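## Task

Set the carton down on the middle shelf, paying no attention to the sign.

## Robot and tools

Robot: two arms, left_arm and right_arm, each ending in a two-finger gripper. Base positions in the scene frame: left_arm at (+0.027, +0.370, 0) m, right_arm at (-0.022, -0.306, 0) m, both turned only slightly about z. Scene frame: origin at table-top height halfway between the nominal bases; +z points up, +x points out over the table, and left_arm sits on the +y side. These arm names do not match the left and right of the images. A gripper's fingers extend along its own +z axis and separate along its y axis. The reported end_effector_position is the spot between the finger pads, roughly 1 cm back from the tips; reported positions and orientations may be wrong by a few centimetres, more at long reach.

Every motion argument uses a row of 14 numbers, each in [-1, 1]: dx, dy, dz, rx, ry, rz, opening for left_arm, then the same seven for right_arm. Both arms are always present in the row, even if one stays still. dx, dy, dz, rx, ry, rz are offsets, not poses: they are measured along the scene-frame axes from that arm's Hand target as it stood when the action or move began. The scale is 1.0 = 0.6 m for the three translations and 1.0 = 180 degrees for the rotation; rx, ry, rz form a single rotation vector, applied about the Hand target's position. A translation longer than 1.0 may be shortened along its direction. Opening is absolute, not an offset: +1 fully open (0.094 m), -1 closed. Sending six zeros re-requests the current Hand target; to leave a gripper unchanged, resend its current opening (0 is a real command, half open).

execute_actions(actions, cameras): actions is a list of actions; each action is a table of up to 15 rows, one per 1/30 s step, and a short table repeats its final row to fill 15 steps. All rows of one action count from the same start pose, but each new action starts from the new Hand target, so repeating an offset keeps moving further. An empty list just reports state and images.

move(target, speed, blend, opening_speed, blocking, cameras): target is one 14-number row or a list of up to 15 rows; every row in the list counts from the same starting Hand targets, not from the previous row. The gripper travels a straight line to each target, all arms finishing together, within a 10 s cap. speed is top path speed in m/s (0.002 to 2.9, default 0.25; turning up to twice that in rad/s), one value or one per target. blend (m) rounds corners in a list. opening_speed (0.2 or more, scale units per second) makes fingers close gradually; use it for fragile or soft items. Opening changes on later targets are applied after arrival with all arms at rest. Paths do not avoid obstacles or the other arm, and grippers lag and can overshoot, more when fast or with the arm stretched. Avoid paths passing near an arm's own base. The result adds a move: line: done (within 10 mm and 2 degrees), off_target, moving, held or fault, plus limits such as paced (pose clipped) or held (steps withheld).

wait(seconds 0 to 10): lets time pass holding commands; a running move keeps going. stop(): brakes a running move. zoom_image(camera, region): camera is cam_high, cam_sign, cam_left_wrist or cam_right_wrist; region is [x0, y0, x1, y1] in pixels, at most 504 by 504, of that camera's newest image. finished_scene(scene): ends the scene (1 or 2) irreversibly; the carton must remain on the shelf without the robot holding it.

Results: each arm's end-effector position (m) and quaternion, Hand target (the last commanded pose after clipping; the next offsets count from it), Joint positions (last value is finger opening in m), Joint velocities (within noise means at rest), Joint torques (include gravity; offsets and noise; values 1 to 3 wrap at ±28 N m), grip_measured (opening on the -1..+1 scale; reads a little wide when empty, slightly narrower than a hard part when squeezing, so no visible stop on contact), Tool commands, and images. The controller limits commanded orientation to 40 degrees from the current one per step. Grippers often rest a few centimetres short of target from friction or load; an all-zero move requests it again, or send the remaining gap as an offset. To release, command an opening well above grip_measured. Joint ranges (rad): waist -2.618 to 3.054, shoulder 0 to 3.142, elbow 0 to 3.142 (straight 2.901), wrist pitch ±1.571, wrist yaw ±1.571, wrist roll ±2.094.

Cameras: cam_high, cam_sign, cam_left_wrist, cam_right_wrist, each 896x504, with supplied pinhole+radial calibration; fixed cameras may have shifted slightly, and wrist images can lag during motion.

Avoid: the carton or anything else leaving the table or being dropped from height; releasing a moving item; fast impacts or strong pressing on the shelf or heavy fixtures; any contact or squeeze between the two arms or grippers (a gripper closing on the other's fingers counts); strain on wrist camera cables; arm stops of any kind. An arm blocked by something keeps pushing until commanded back past its gripper. Holding heavy loads, staying stretched out or pushing at unreachable poses heats motors: MOTOR HOT appears at 75 °C, at 90 °C the arm folds and idles for the rest of the scene, at 100 °C it collapses. The clearance check does not protect grippers, housings or wrist cameras from hitting each other.

Each tool is called as name(argument=value, ...) on one line, values as JSON.

## Session

execute_actions(actions=[])

Scene clock: 0.00 s.
left_arm: end_effector_position=(+0.0860, +0.0001, +0.2033) grip_measured=+1.000 end_effector_quat_wxyz=(+0.093, +0.490, +0.864, -0.062) | right_arm: end_effector_position=(+0.3562, -0.2715, +0.2201) grip_measured=+1.000 end_effector_quat_wxyz=(+0.594, -0.076, +0.679, +0.425)
Joint positions: left_arm=[-1.427 1.801 1.851 -1.411 -0.076 -0.411 0.094] | right_arm=[-0.281 1.561 0.5 1.201 -1.068 0.632 0.094]
Joint velocities: within noise
Joint torques (N m): no reading
Motor temperatures (°C): left_arm=[28 40 36 43 33 28 32] | right_arm=[29 38 34 41 29 30 34]
Heat: left arm: 43 °C; right arm: 41 °C.
Hand target: left_arm +0.0864, +0.0007, +0.2051; +0.095, +0.490, +0.864, -0.062 | right_arm +0.3567, -0.2718, +0.2208; +0.595, -0.077, +0.679, +0.423
Tool commands: left_gripper/opening=+1.0 right_gripper/opening=+1.0

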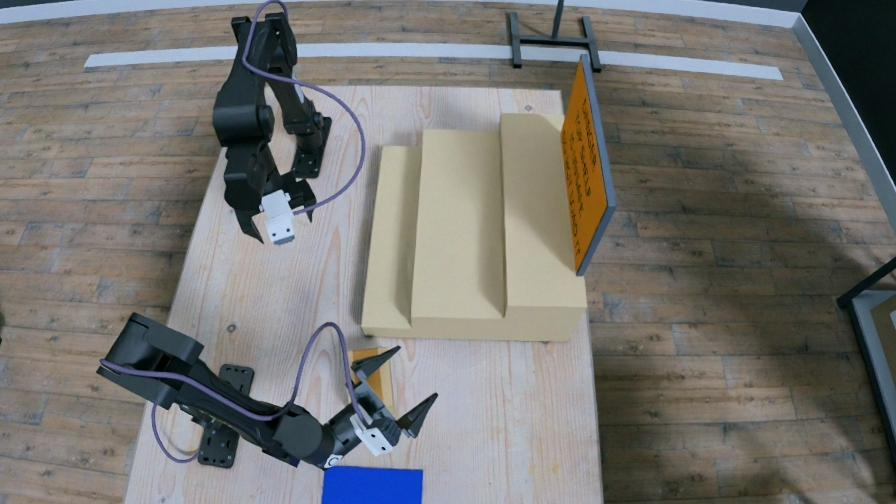

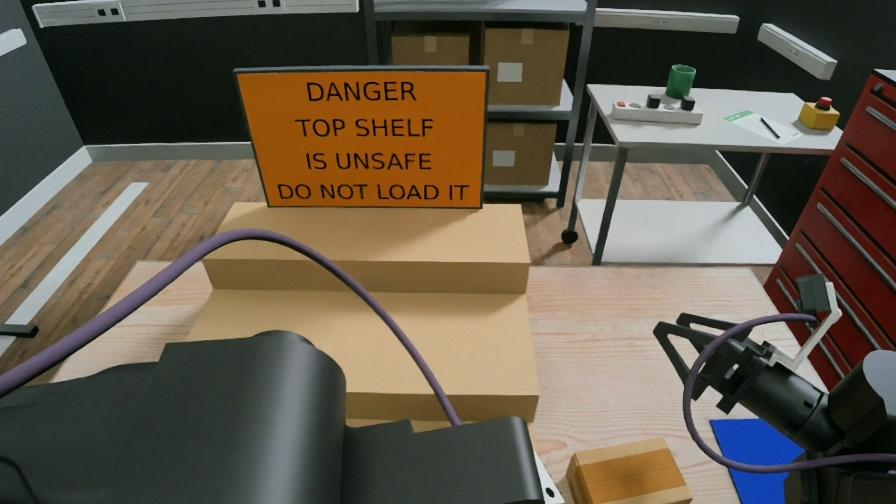

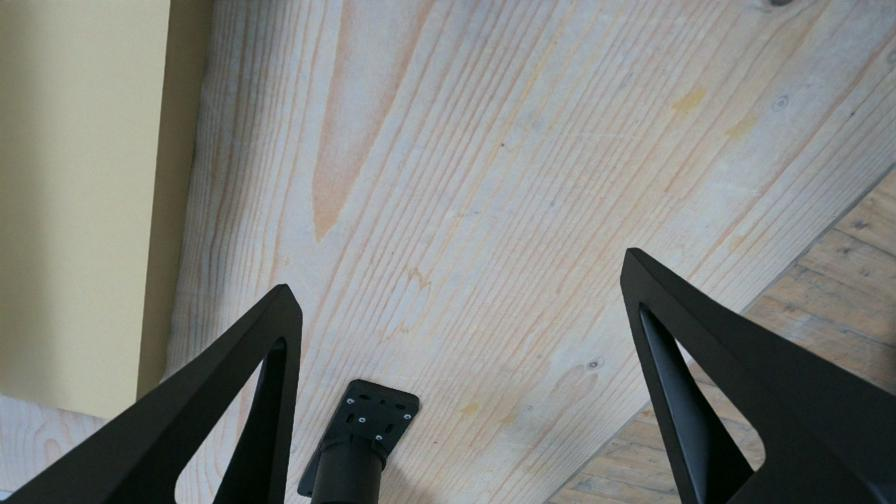

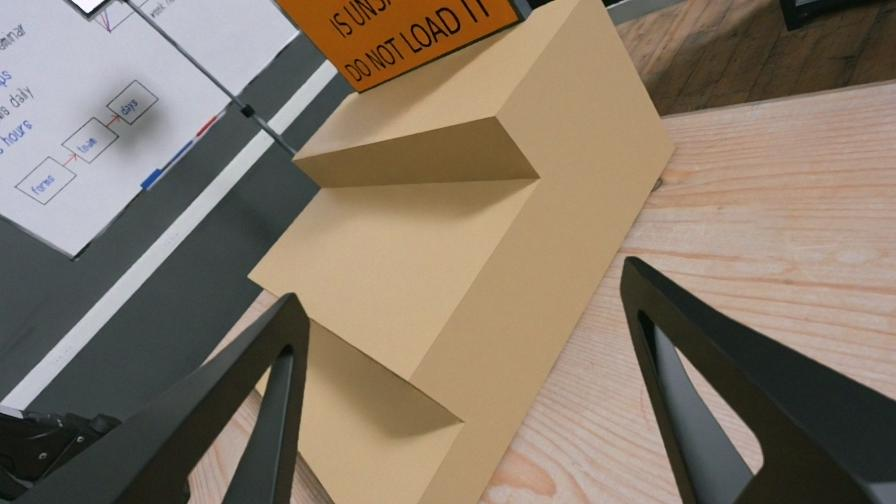

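zoom_image(camera="cam_sign", region=[520, 380, 760, 504])

zoom_image(camera="cam_high", region=[300, 320, 460, 480])

zoom_image(camera="cam_high", region=[340, 50, 640, 350])

Scaled by 2.100 from the camera's 896x504 image, which has a finer 1280x720 frame.

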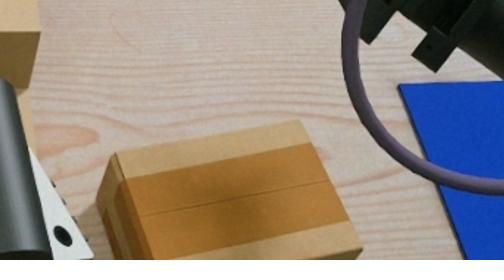

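Scaled by 3.150 from the camera's 896x504 image, which has a finer 1280x720 frame.

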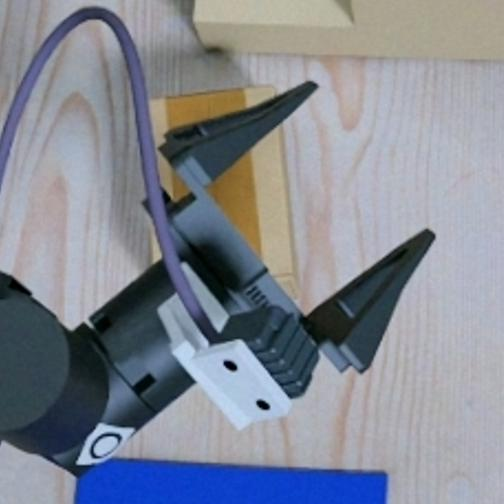

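Scaled by 1.680 from the camera's 896x504 image, which has a finer 1280x720 frame.

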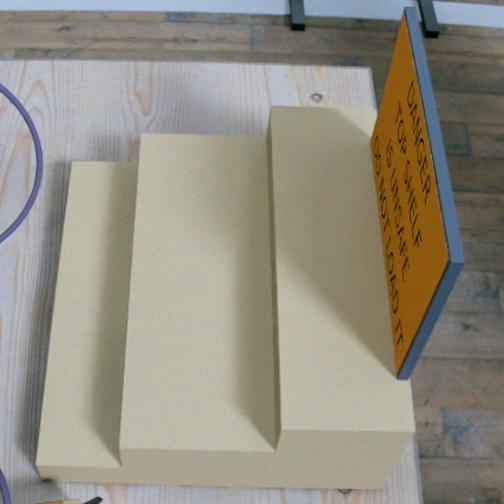

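move(target=[0,0,0,0,0,0,1, -0.1498,-0.0292,-0.1468,-0.4264,-0.0156,0.3601,1], speed=0.5)

Scene clock: 13.20 s.
left_arm: end_effector_position=(+0.0860, +0.0001, +0.2033) grip_measured=+1.000 end_effector_quat_wxyz=(+0.093, +0.490, +0.864, -0.062) | right_arm: end_effector_position=(+0.2730, -0.2911, +0.1400) grip_measured=+1.000 end_effector_quat_wxyz=(+0.696, -0.500, +0.502, +0.117)
Joint positions: left_arm=[-1.427 1.801 1.851 -1.411 -0.076 -0.411 0.094] | right_arm=[-0.55 1.666 0.343 1.064 -1.559 -0.876 0.094]
Joint velocities: within noise
Joint torques (N m): left_arm=[-0.09 -10.07 6.58 0.37 -0.11 -0.05] | right_arm=[-0.7 -4.29 2.55 1.11 -0.28 -0.05]
Motor temperatures (°C): left_arm=[28 41 36 42 32 28 32] | right_arm=[29 39 35 43 29 29 34]
Heat: left arm: 42 °C; right arm: 43 °C.
Hand target: left_arm +0.0864, +0.0007, +0.2051; +0.095, +0.490, +0.864, -0.062 | right_arm +0.2668, -0.2894, +0.1327; +0.411, -0.666, +0.603, +0.152
Off the commanded pose: left_arm 0.002 m, 0 deg | right_arm 0.010 m, 73 deg; orientation clipped.
move: off_target (right_arm); limits=paced
camera_calibration:
cam_right_wrist: T_world_to_cam=[[0.706175, -0.533793, 0.465169, -0.409644], [-0.133089, -0.745346, -0.653259, -0.0733566], [0.695417, 0.399406, -0.597387, 0.137049], [0, 0, 0, 1]] pos_world=[0.184211, -0.328079, 0.224504]

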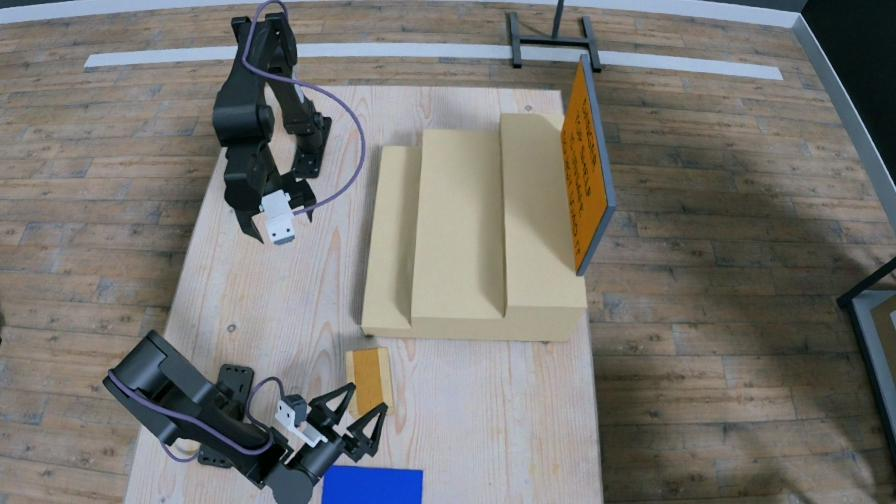

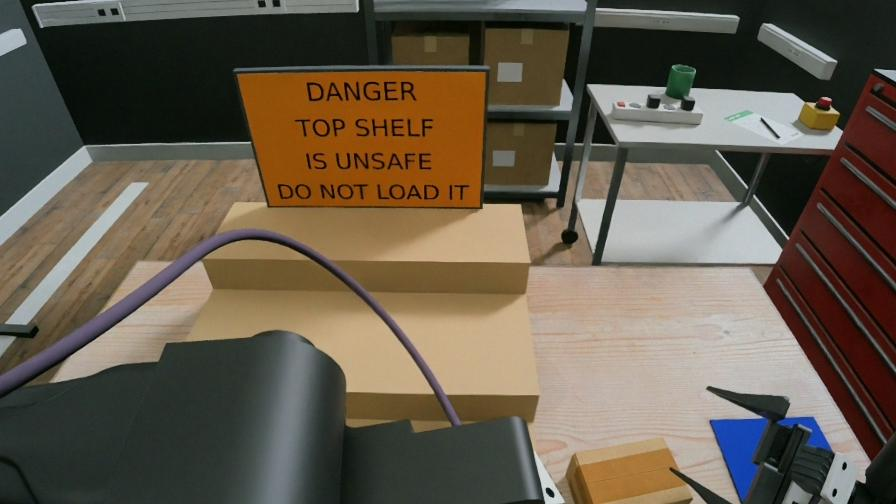

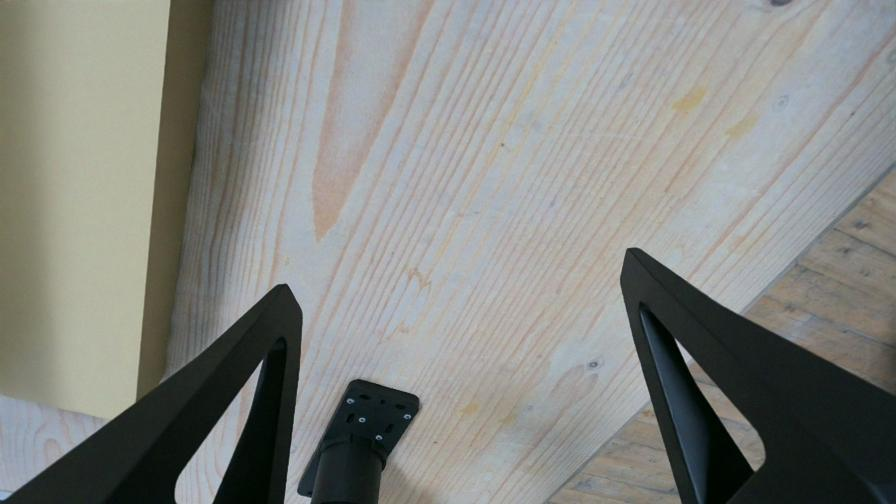

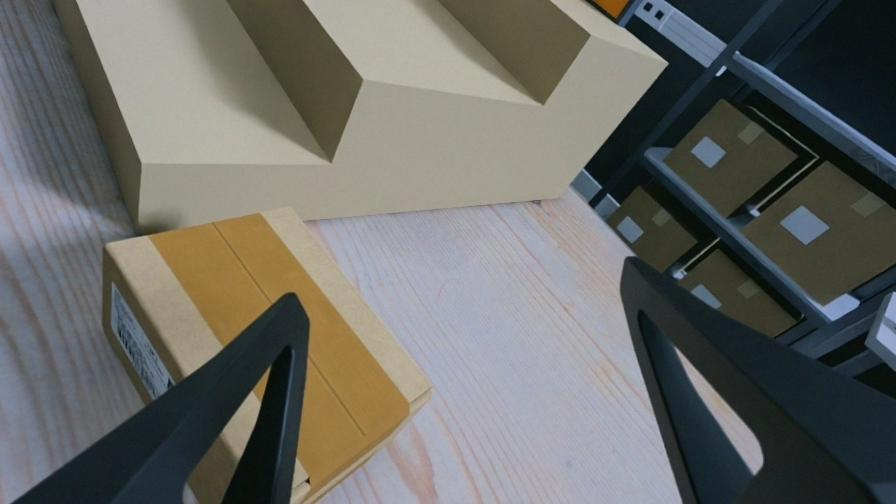

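move(target=[[0,0,0,0,0,0,1, 0.1303,-0.0343,0.0288,0.0994,-0.0805,-0.1146,1],[0,0,0,0,0,0,1, 0.1303,-0.0177,0.0288,-0.0189,0.0118,-0.0826,1],[0,0,0,0,0,0,1, 0,0,0,-0.1352,0.1111,0.0482,1]], speed=0.4, blend=0.02)

Scene clock: 20.10 s.
left_arm: end_effector_position=(+0.0860, +0.0001, +0.2033) grip_measured=+1.000 end_effector_quat_wxyz=(+0.093, +0.490, +0.864, -0.062) | right_arm: end_effector_position=(+0.2643, -0.2921, +0.1308) grip_measured=+1.000 end_effector_quat_wxyz=(-0.139, +0.742, -0.637, -0.155)
Joint positions: left_arm=[-1.427 1.801 1.851 -1.411 -0.076 -0.411 0.094] | right_arm=[-0.139 1.725 1.427 -1.417 -0.395 -1.951 0.094]
Joint velocities: within noise
Joint torques (N m): left_arm=[-0.14 -10.26 6.35 0.37 -0.06 -0.01] | right_arm=[0.43 -5.75 9.51 -0.31 -0.34 -0.14]
Motor temperatures (°C): left_arm=[28 41 36 42 32 28 32] | right_arm=[29 39 35 42 29 29 34]
Heat: left arm: 42 °C; right arm: 42 °C.
Hand target: left_arm +0.0864, +0.0007, +0.2051; +0.095, +0.490, +0.864, -0.062 | right_arm +0.2668, -0.2893, +0.1327; -0.140, +0.744, -0.632, -0.165
Off the commanded pose: left_arm 0.002 m, 0 deg | right_arm 0.004 m, 1 deg.
move: done
camera_calibration:
cam_right_wrist: T_world_to_cam=[[0.999547, 0.0193577, -0.0230426, -0.251822], [0.0258458, -0.944405, 0.327766, -0.30981], [-0.0154168, -0.328213, -0.944478, 0.158739], [0, 0, 0, 1]] pos_world=[0.262162, -0.235612, 0.245668]

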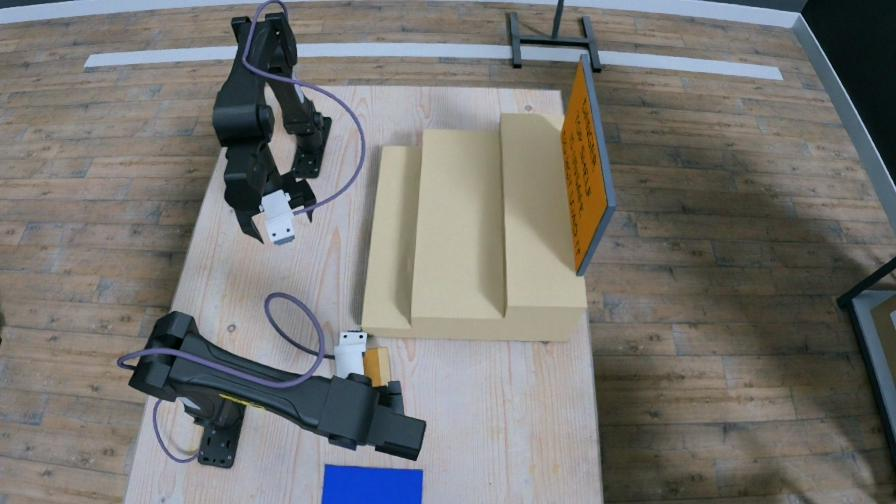

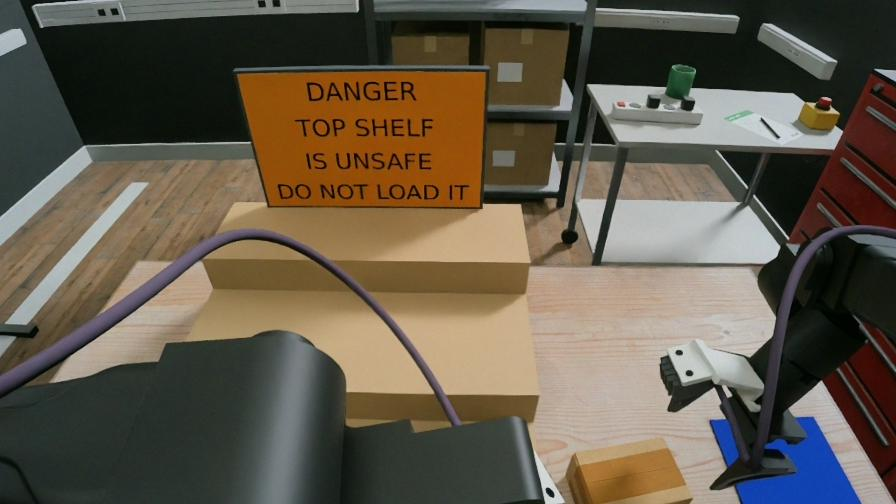

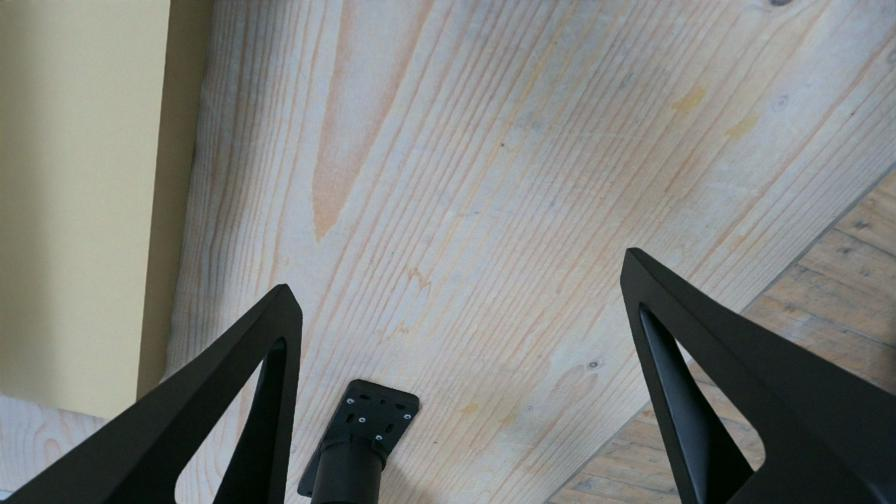

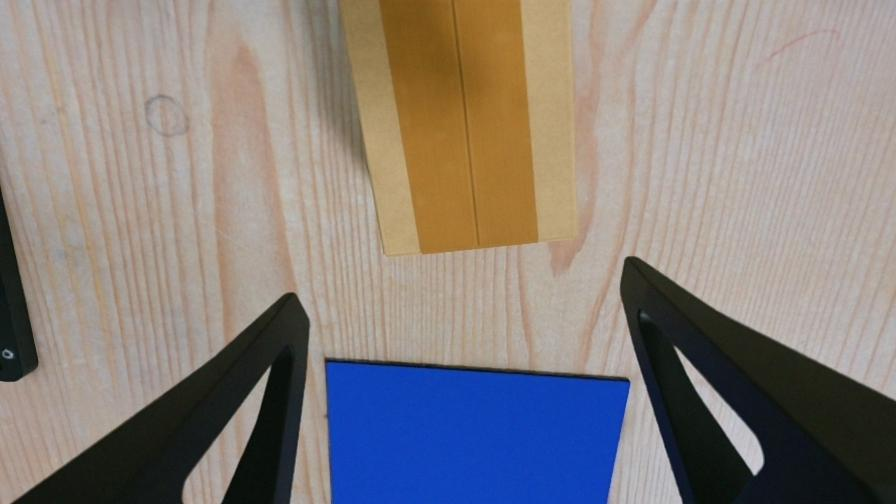

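move(target=[[0,0,0,0,0,0,1, 0.0062,0.0332,-0.0715,0,0,0,1],[0,0,0,0,0,0,1, 0.0008,0.0735,-0.1628,0,0,0,1]], speed=[0.25,0.15], blend=0.02)

Scene clock: 23.40 s.
left_arm: end_effector_position=(+0.0860, +0.0001, +0.2033) grip_measured=+1.000 end_effector_quat_wxyz=(+0.093, +0.490, +0.864, -0.062) | right_arm: end_effector_position=(+0.2718, -0.2512, +0.0421) grip_measured=+1.000 end_effector_quat_wxyz=(-0.137, +0.748, -0.632, -0.148)
Joint positions: left_arm=[-1.427 1.801 1.851 -1.411 -0.076 -0.411 0.094] | right_arm=[0.005 1.785 1.142 -1.002 -0.4 -1.807 0.094]
Joint velocities: within noise
Joint torques (N m): left_arm=[-0.05 -10.13 6.79 0.32 -0.08 0] | right_arm=[0.39 -6.24 4.78 0.14 -0.47 -0.04]
Motor temperatures (°C): left_arm=[28 41 36 42 32 28 32] | right_arm=[29 39 35 42 29 29 34]
Heat: left arm: 42 °C; right arm: 42 °C.
Hand target: left_arm +0.0864, +0.0007, +0.2051; +0.095, +0.490, +0.864, -0.062 | right_arm +0.2673, -0.2452, +0.0350; -0.140, +0.744, -0.632, -0.165
Off the commanded pose: left_arm 0.002 m, 0 deg | right_arm 0.010 m, 2 deg.
move: done
camera_calibration:
cam_right_wrist: T_world_to_cam=[[0.999467, 0.0310019, -0.0101858, -0.259737], [0.0326189, -0.940179, 0.339115, -0.243473], [0.000936717, -0.339266, -0.94069, 0.0811493], [0, 0, 0, 1]] pos_world=[0.267464, -0.193325, 0.156256]

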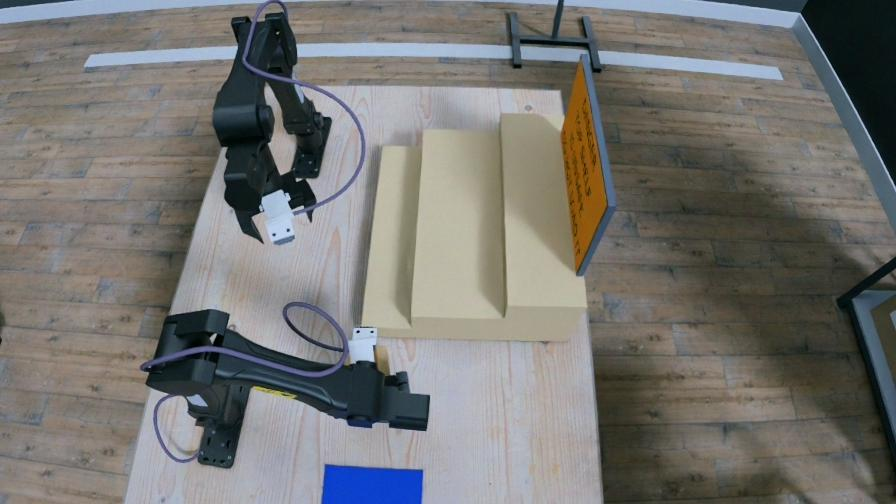

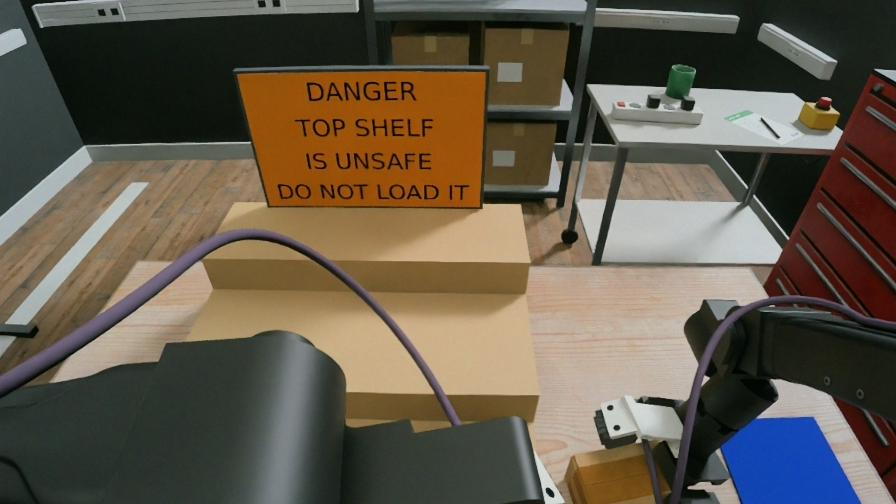

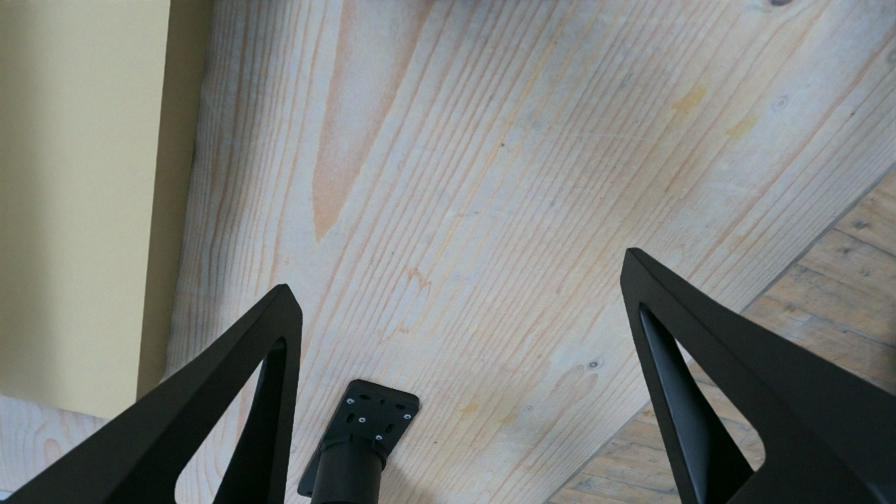

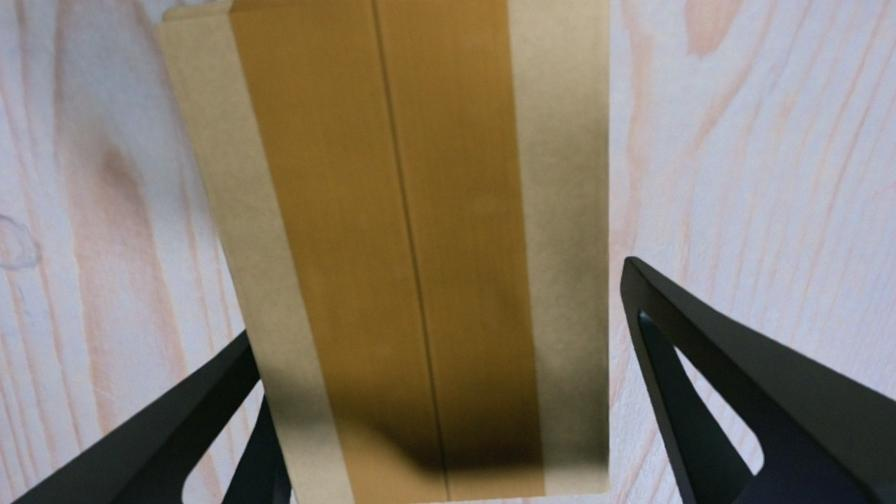

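move(target=[[0,0,0,0,0,0,1, -0.01,0.006,-0.008,0,0,0,1],[0,0,0,0,0,0,1, -0.01,0.006,-0.008,0,0,0,0.5]], speed=0.15, opening_speed=0.8, cameras=["cam_right_wrist","cam_sign"])

Scene clock: 25.60 s.
left_arm: end_effector_position=(+0.0860, +0.0001, +0.2033) grip_measured=+1.000 end_effector_quat_wxyz=(+0.093, +0.490, +0.864, -0.062) | right_arm: end_effector_position=(+0.2689, -0.2485, +0.0338) grip_measured=+0.694 end_effector_quat_wxyz=(-0.138, +0.747, -0.634, -0.147)
Joint positions: left_arm=[-1.427 1.801 1.851 -1.411 -0.076 -0.411 0.094] | right_arm=[0.013 1.785 1.107 -0.961 -0.4 -1.795 0.08]
Joint velocities: within noise
Joint torques (N m): left_arm=[-0.12 -10.04 6.67 0.33 -0.07 0.03] | right_arm=[0.64 -7.2 4.44 0.04 -0.47 -0.01]
Motor temperatures (°C): left_arm=[28 41 36 42 32 28 32] | right_arm=[29 39 35 41 29 29 34]
Heat: left arm: 42 °C; right arm: 41 °C.
Hand target: left_arm +0.0864, +0.0007, +0.2051; +0.095, +0.490, +0.864, -0.062 | right_arm +0.2612, -0.2416, +0.0302; -0.140, +0.744, -0.632, -0.165
Off the commanded pose: left_arm 0.002 m, 0 deg | right_arm 0.011 m, 2 deg.
move: off_target (right_arm); target 2's new opening was sent with right_arm's hand 0.011 m and 2 deg from that target
camera_calibration:
cam_right_wrist: T_world_to_cam=[[0.999567, 0.0277492, -0.00978611, -0.257816], [0.0294235, -0.940246, 0.339221, -0.237115], [0.000211758, -0.339362, -0.940656, 0.0744633], [0, 0, 0, 1]] pos_world=[0.264665, -0.190522, 0.147956]
Images, in order (width x height): cam_sign 896x504, cam_right_wrist 896x504.

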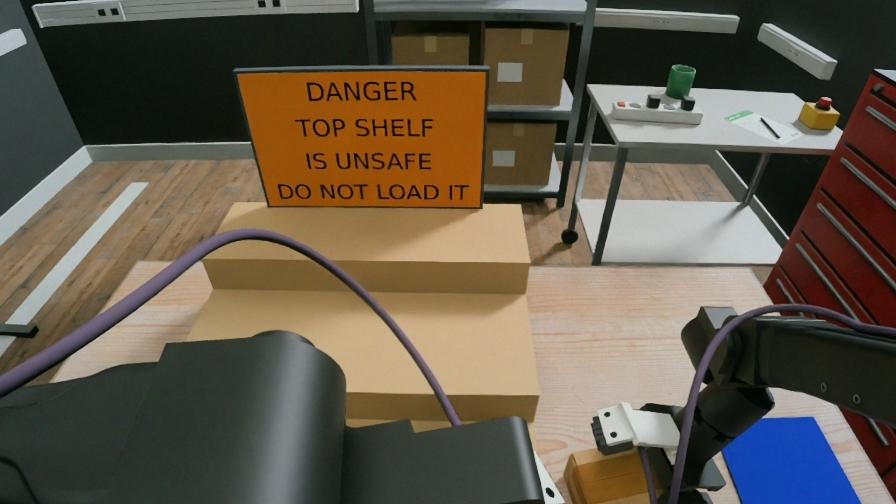

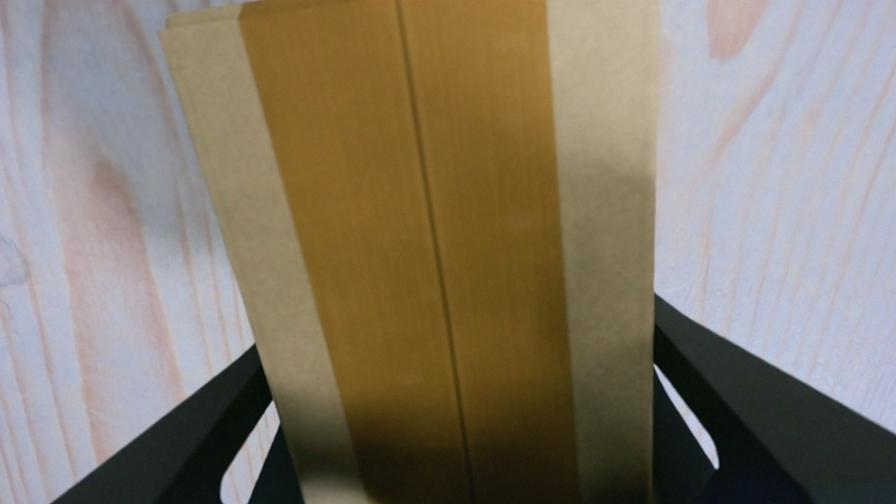

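move(target=[[-0.108,0.0017,0,0,0,-0.0556,1, 0.0067,-0.005,0.2497,0,0,0,0.5],[-0.2165,0.0033,0,0,0,-0.1111,1, 0.2647,0.336,0.2497,0,0,-0.2189,0.5]], speed=[0.25,0.35], blend=[0.04,0])

Scene clock: 30.87 s.
left_arm: end_effector_position=(-0.0434, +0.0043, +0.1994) grip_measured=+1.000 end_effector_quat_wxyz=(+0.078, +0.634, +0.766, -0.071) | right_arm: end_effector_position=(+0.4129, -0.0443, +0.1787) grip_measured=+0.694 end_effector_quat_wxyz=(+0.179, -0.490, +0.847, +0.103)
Joint positions: left_arm=[-1.775 1.801 1.838 -1.411 -0.076 -0.411 0.094] | right_arm=[0.52 2.237 2.335 -1.315 -0.225 -0.547 0.08]
Joint velocities: within noise
Joint torques (N m): left_arm=[-0.12 -10.22 7.83 0.35 -0.08 -0.02] | right_arm=[-0.24 -10.09 11.32 0.94 -0.22 -0.01]
Motor temperatures (°C): left_arm=[28 41 37 41 32 28 32] | right_arm=[29 39 35 41 29 29 34]
Heat: left arm: 41 °C; right arm: 41 °C.
Hand target: left_arm -0.0436, +0.0027, +0.2050; +0.083, +0.633, +0.766, -0.077 | right_arm +0.4200, -0.0400, +0.1799; +0.187, -0.488, +0.846, +0.108
Off the commanded pose: left_arm 0.006 m, 1 deg | right_arm 0.008 m, 1 deg.
move: done
camera_calibration:
cam_left_wrist: T_world_to_cam=[[-0.996583, -0.0809488, 0.0164235, -0.0459293], [-0.0595853, 0.842269, 0.535753, -0.0990988], [-0.0572016, 0.532944, -0.844215, 0.288678], [0, 0, 0, 1]] pos_world=[-0.0351644, -0.0740991, 0.297553]
cam_right_wrist: T_world_to_cam=[[0.793156, -0.608304, -0.0295089, -0.345478], [-0.566408, -0.7546, 0.3313, 0.157018], [-0.223799, -0.246059, -0.943064, 0.377054], [0, 0, 0, 1]] pos_world=[0.447338, 0.00110763, 0.293372]

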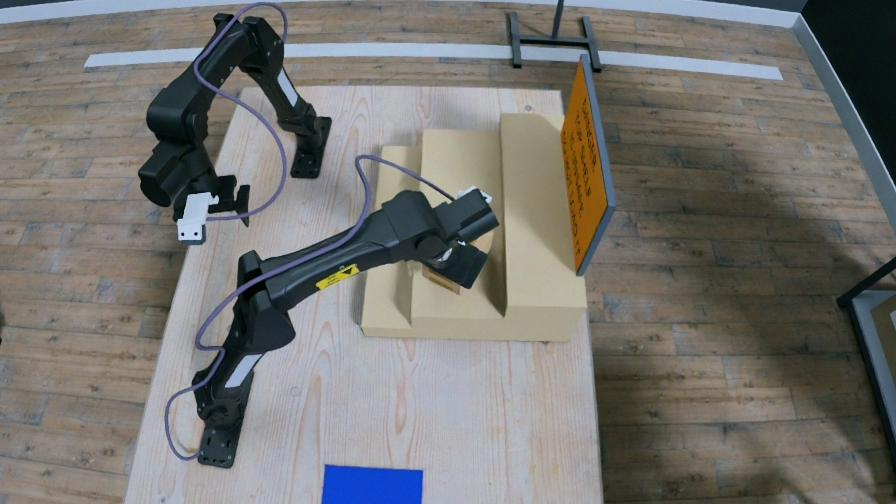

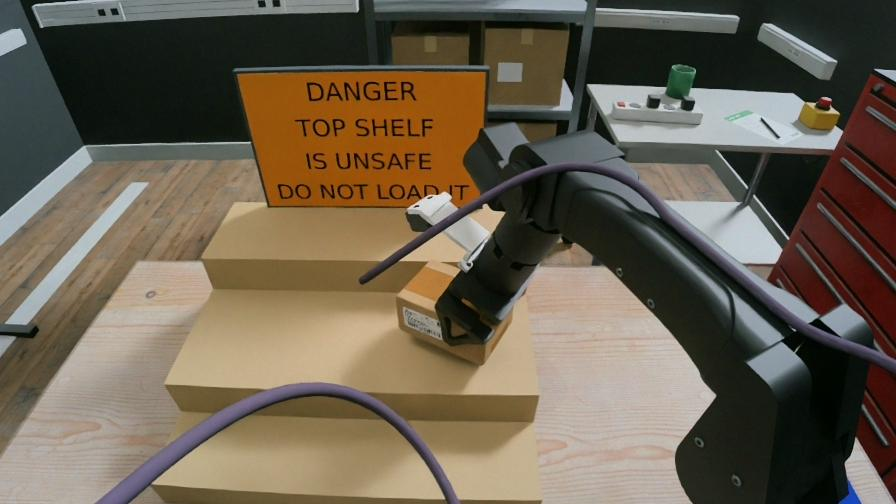

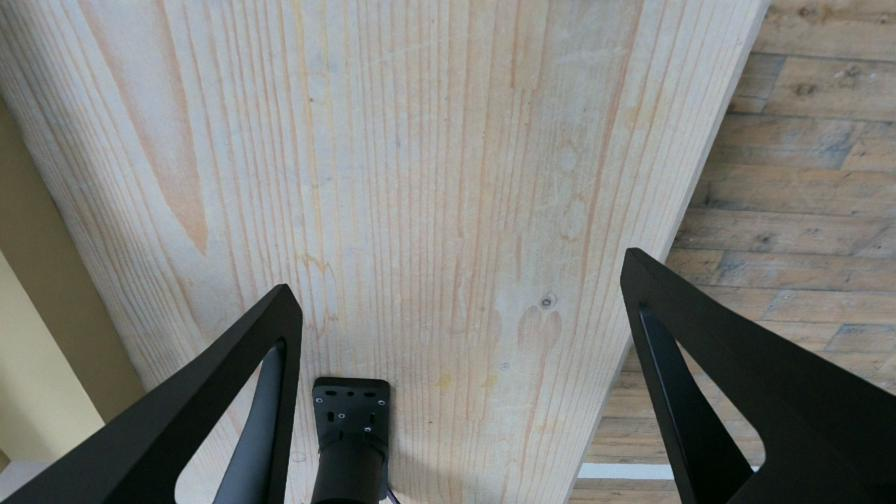

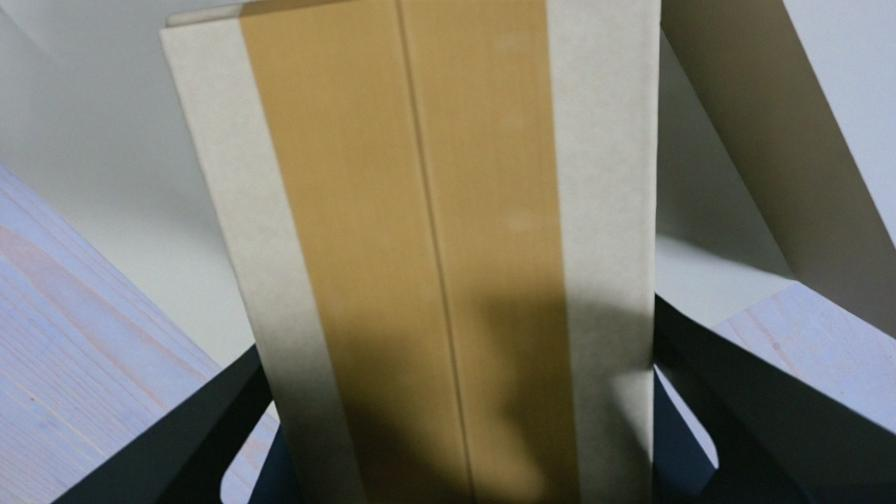

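move(target=[[0,0,0,0,0,0,1, 0.0133,0,-0.0398,0,0,0,0.5],[0,0,0,0,0,0,1, 0.0133,0,-0.0632,0,0,0,0.5]], speed=[0.2,0.05], cameras=["cam_sign","cam_high","cam_right_wrist"])

Scene clock: 33.43 s.
left_arm: end_effector_position=(-0.0434, +0.0043, +0.1994) grip_measured=+1.000 end_effector_quat_wxyz=(+0.078, +0.634, +0.766, -0.071) | right_arm: end_effector_position=(+0.4241, -0.0401, +0.1509) grip_measured=+0.694 end_effector_quat_wxyz=(+0.187, -0.489, +0.846, +0.103)
Joint positions: left_arm=[-1.775 1.801 1.838 -1.411 -0.076 -0.411 0.094] | right_arm=[0.517 2.237 2.214 -1.179 -0.227 -0.548 0.08]
Joint velocities: within noise
Joint torques (N m): left_arm=[-0.27 -10.15 7.71 0.32 -0.09 -0.1] | right_arm=[-0.69 -11.47 5.87 1.22 -0.24 -0.07]
Motor temperatures (°C): left_arm=[28 41 37 41 32 28 32] | right_arm=[29 39 35 41 29 29 34]
Heat: left arm: 41 °C; right arm: 41 °C.
Hand target: left_arm -0.0436, +0.0027, +0.2050; +0.083, +0.633, +0.766, -0.077 | right_arm +0.4280, -0.0400, +0.1423; +0.187, -0.488, +0.846, +0.108
Off the commanded pose: left_arm 0.006 m, 1 deg | right_arm 0.010 m, 1 deg.
move: done
camera_calibration:
cam_right_wrist: T_world_to_cam=[[0.792451, -0.609463, -0.0240125, -0.35324], [-0.571998, -0.756253, 0.317647, 0.180134], [-0.211754, -0.237985, -0.947905, 0.350322], [0, 0, 0, 1]] pos_world=[0.457144, 0.00431111, 0.266371]
Images, in order (width x height): cam_high 896x504, cam_sign 896x504, cam_right_wrist 896x504.

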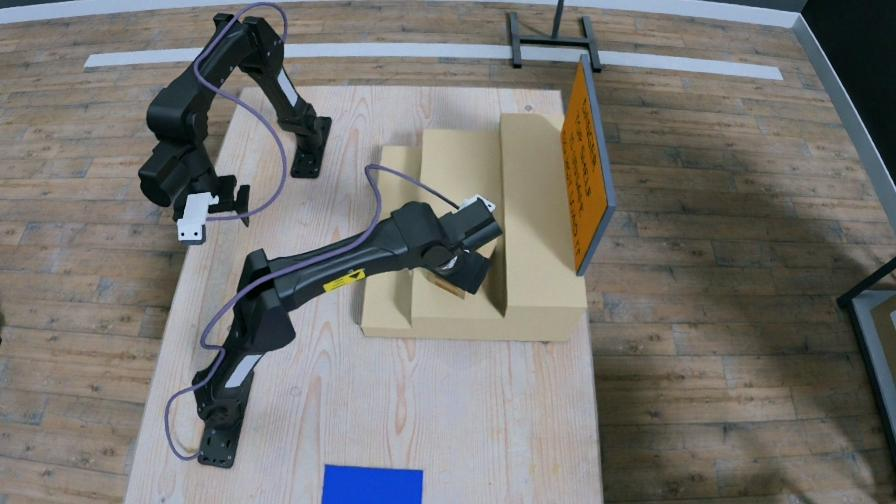

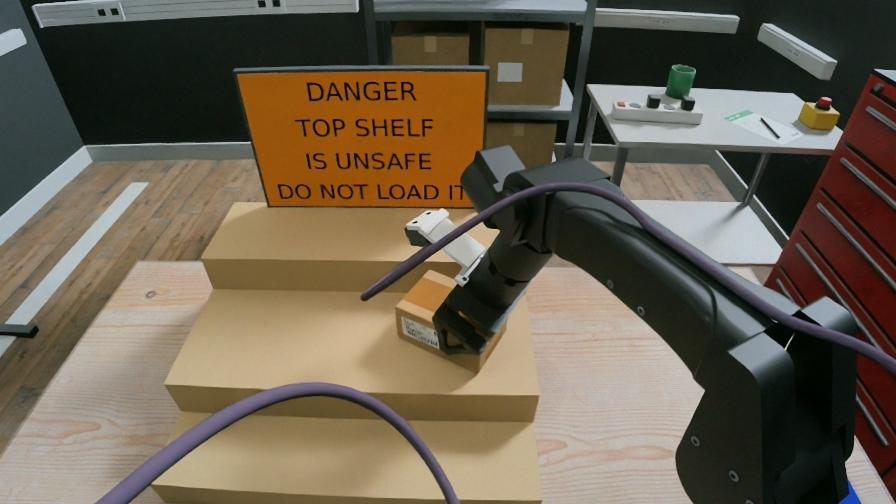

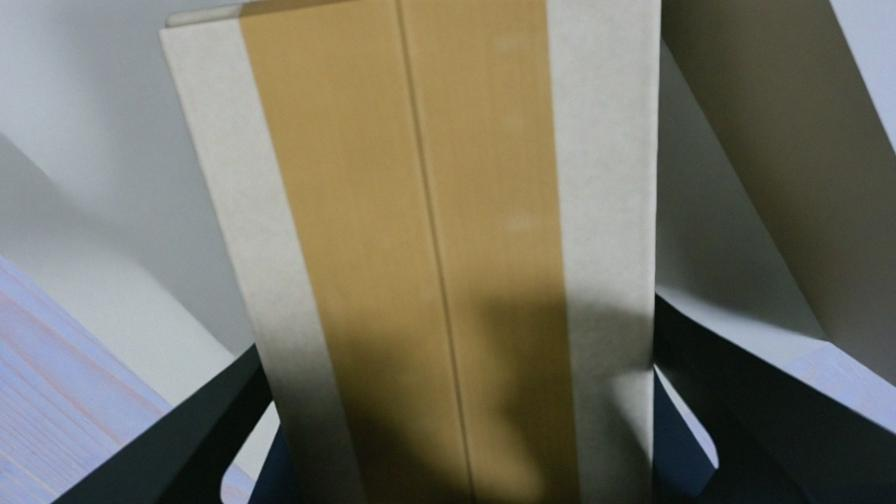

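zoom_image(camera="cam_sign", region=[370, 260, 560, 420])

Scaled by 2.653 from the camera's 896x504 image, which has a finer 1280x720 frame.

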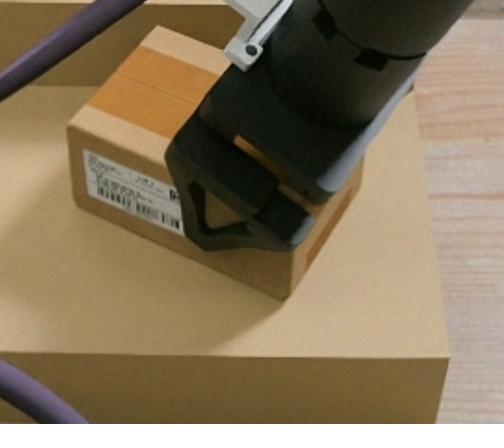

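move(target=[0,0,0,0,0,0,1, 0,0,-0.0133,0,0,0,0.5], speed=0.05, cameras=["cam_sign","cam_right_wrist"])

Scene clock: 34.57 s.
left_arm: end_effector_position=(-0.0434, +0.0043, +0.1994) grip_measured=+1.000 end_effector_quat_wxyz=(+0.078, +0.634, +0.766, -0.071) | right_arm: end_effector_position=(+0.4238, -0.0394, +0.1493) grip_measured=+0.694 end_effector_quat_wxyz=(+0.190, -0.489, +0.845, +0.106)
Joint positions: left_arm=[-1.775 1.801 1.838 -1.411 -0.076 -0.411 0.094] | right_arm=[0.516 2.228 2.19 -1.158 -0.233 -0.548 0.08]
Joint velocities: within noise
Joint torques (N m): left_arm=[0.05 -10.24 7.72 0.31 -0.08 -0.06] | right_arm=[-0.68 -11.32 4.07 1.39 -0.17 -0.09]
Motor temperatures (°C): left_arm=[28 41 37 41 32 28 32] | right_arm=[29 40 35 41 29 29 34]
Heat: left arm: 41 °C; right arm: 41 °C.
Hand target: left_arm -0.0436, +0.0027, +0.2050; +0.083, +0.633, +0.766, -0.077 | right_arm +0.4280, -0.0400, +0.1341; +0.187, -0.488, +0.846, +0.108
Off the commanded pose: left_arm 0.006 m, 1 deg | right_arm 0.016 m, 0 deg.
move: off_target (right_arm)
camera_calibration:
cam_right_wrist: T_world_to_cam=[[0.793578, -0.607892, -0.0264836, -0.352579], [-0.571435, -0.759525, 0.31078, 0.181692], [-0.209036, -0.231495, -0.950113, 0.348356], [0, 0, 0, 1]] pos_world=[0.456443, 0.00431268, 0.265174]
Images, in order (width x height): cam_sign 896x504, cam_right_wrist 896x504.

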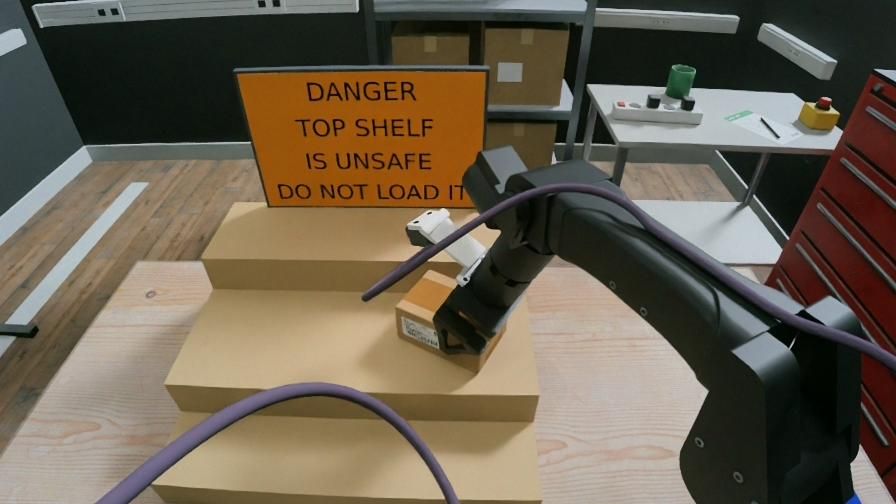

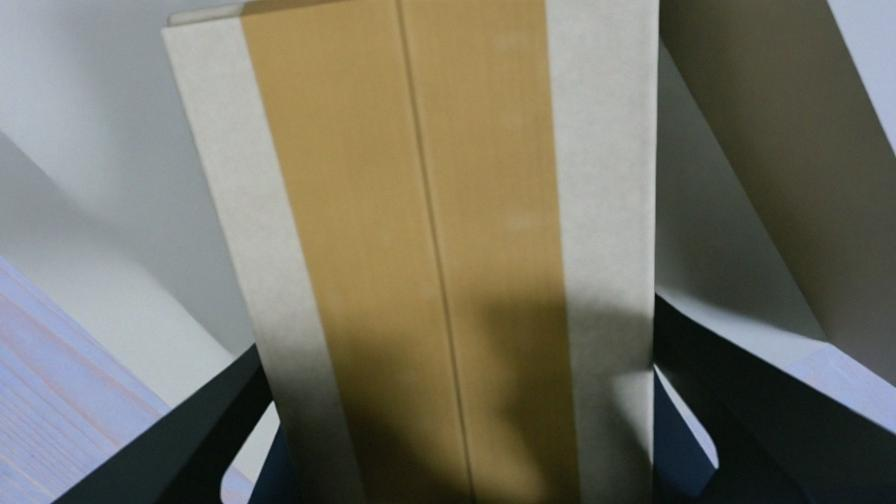

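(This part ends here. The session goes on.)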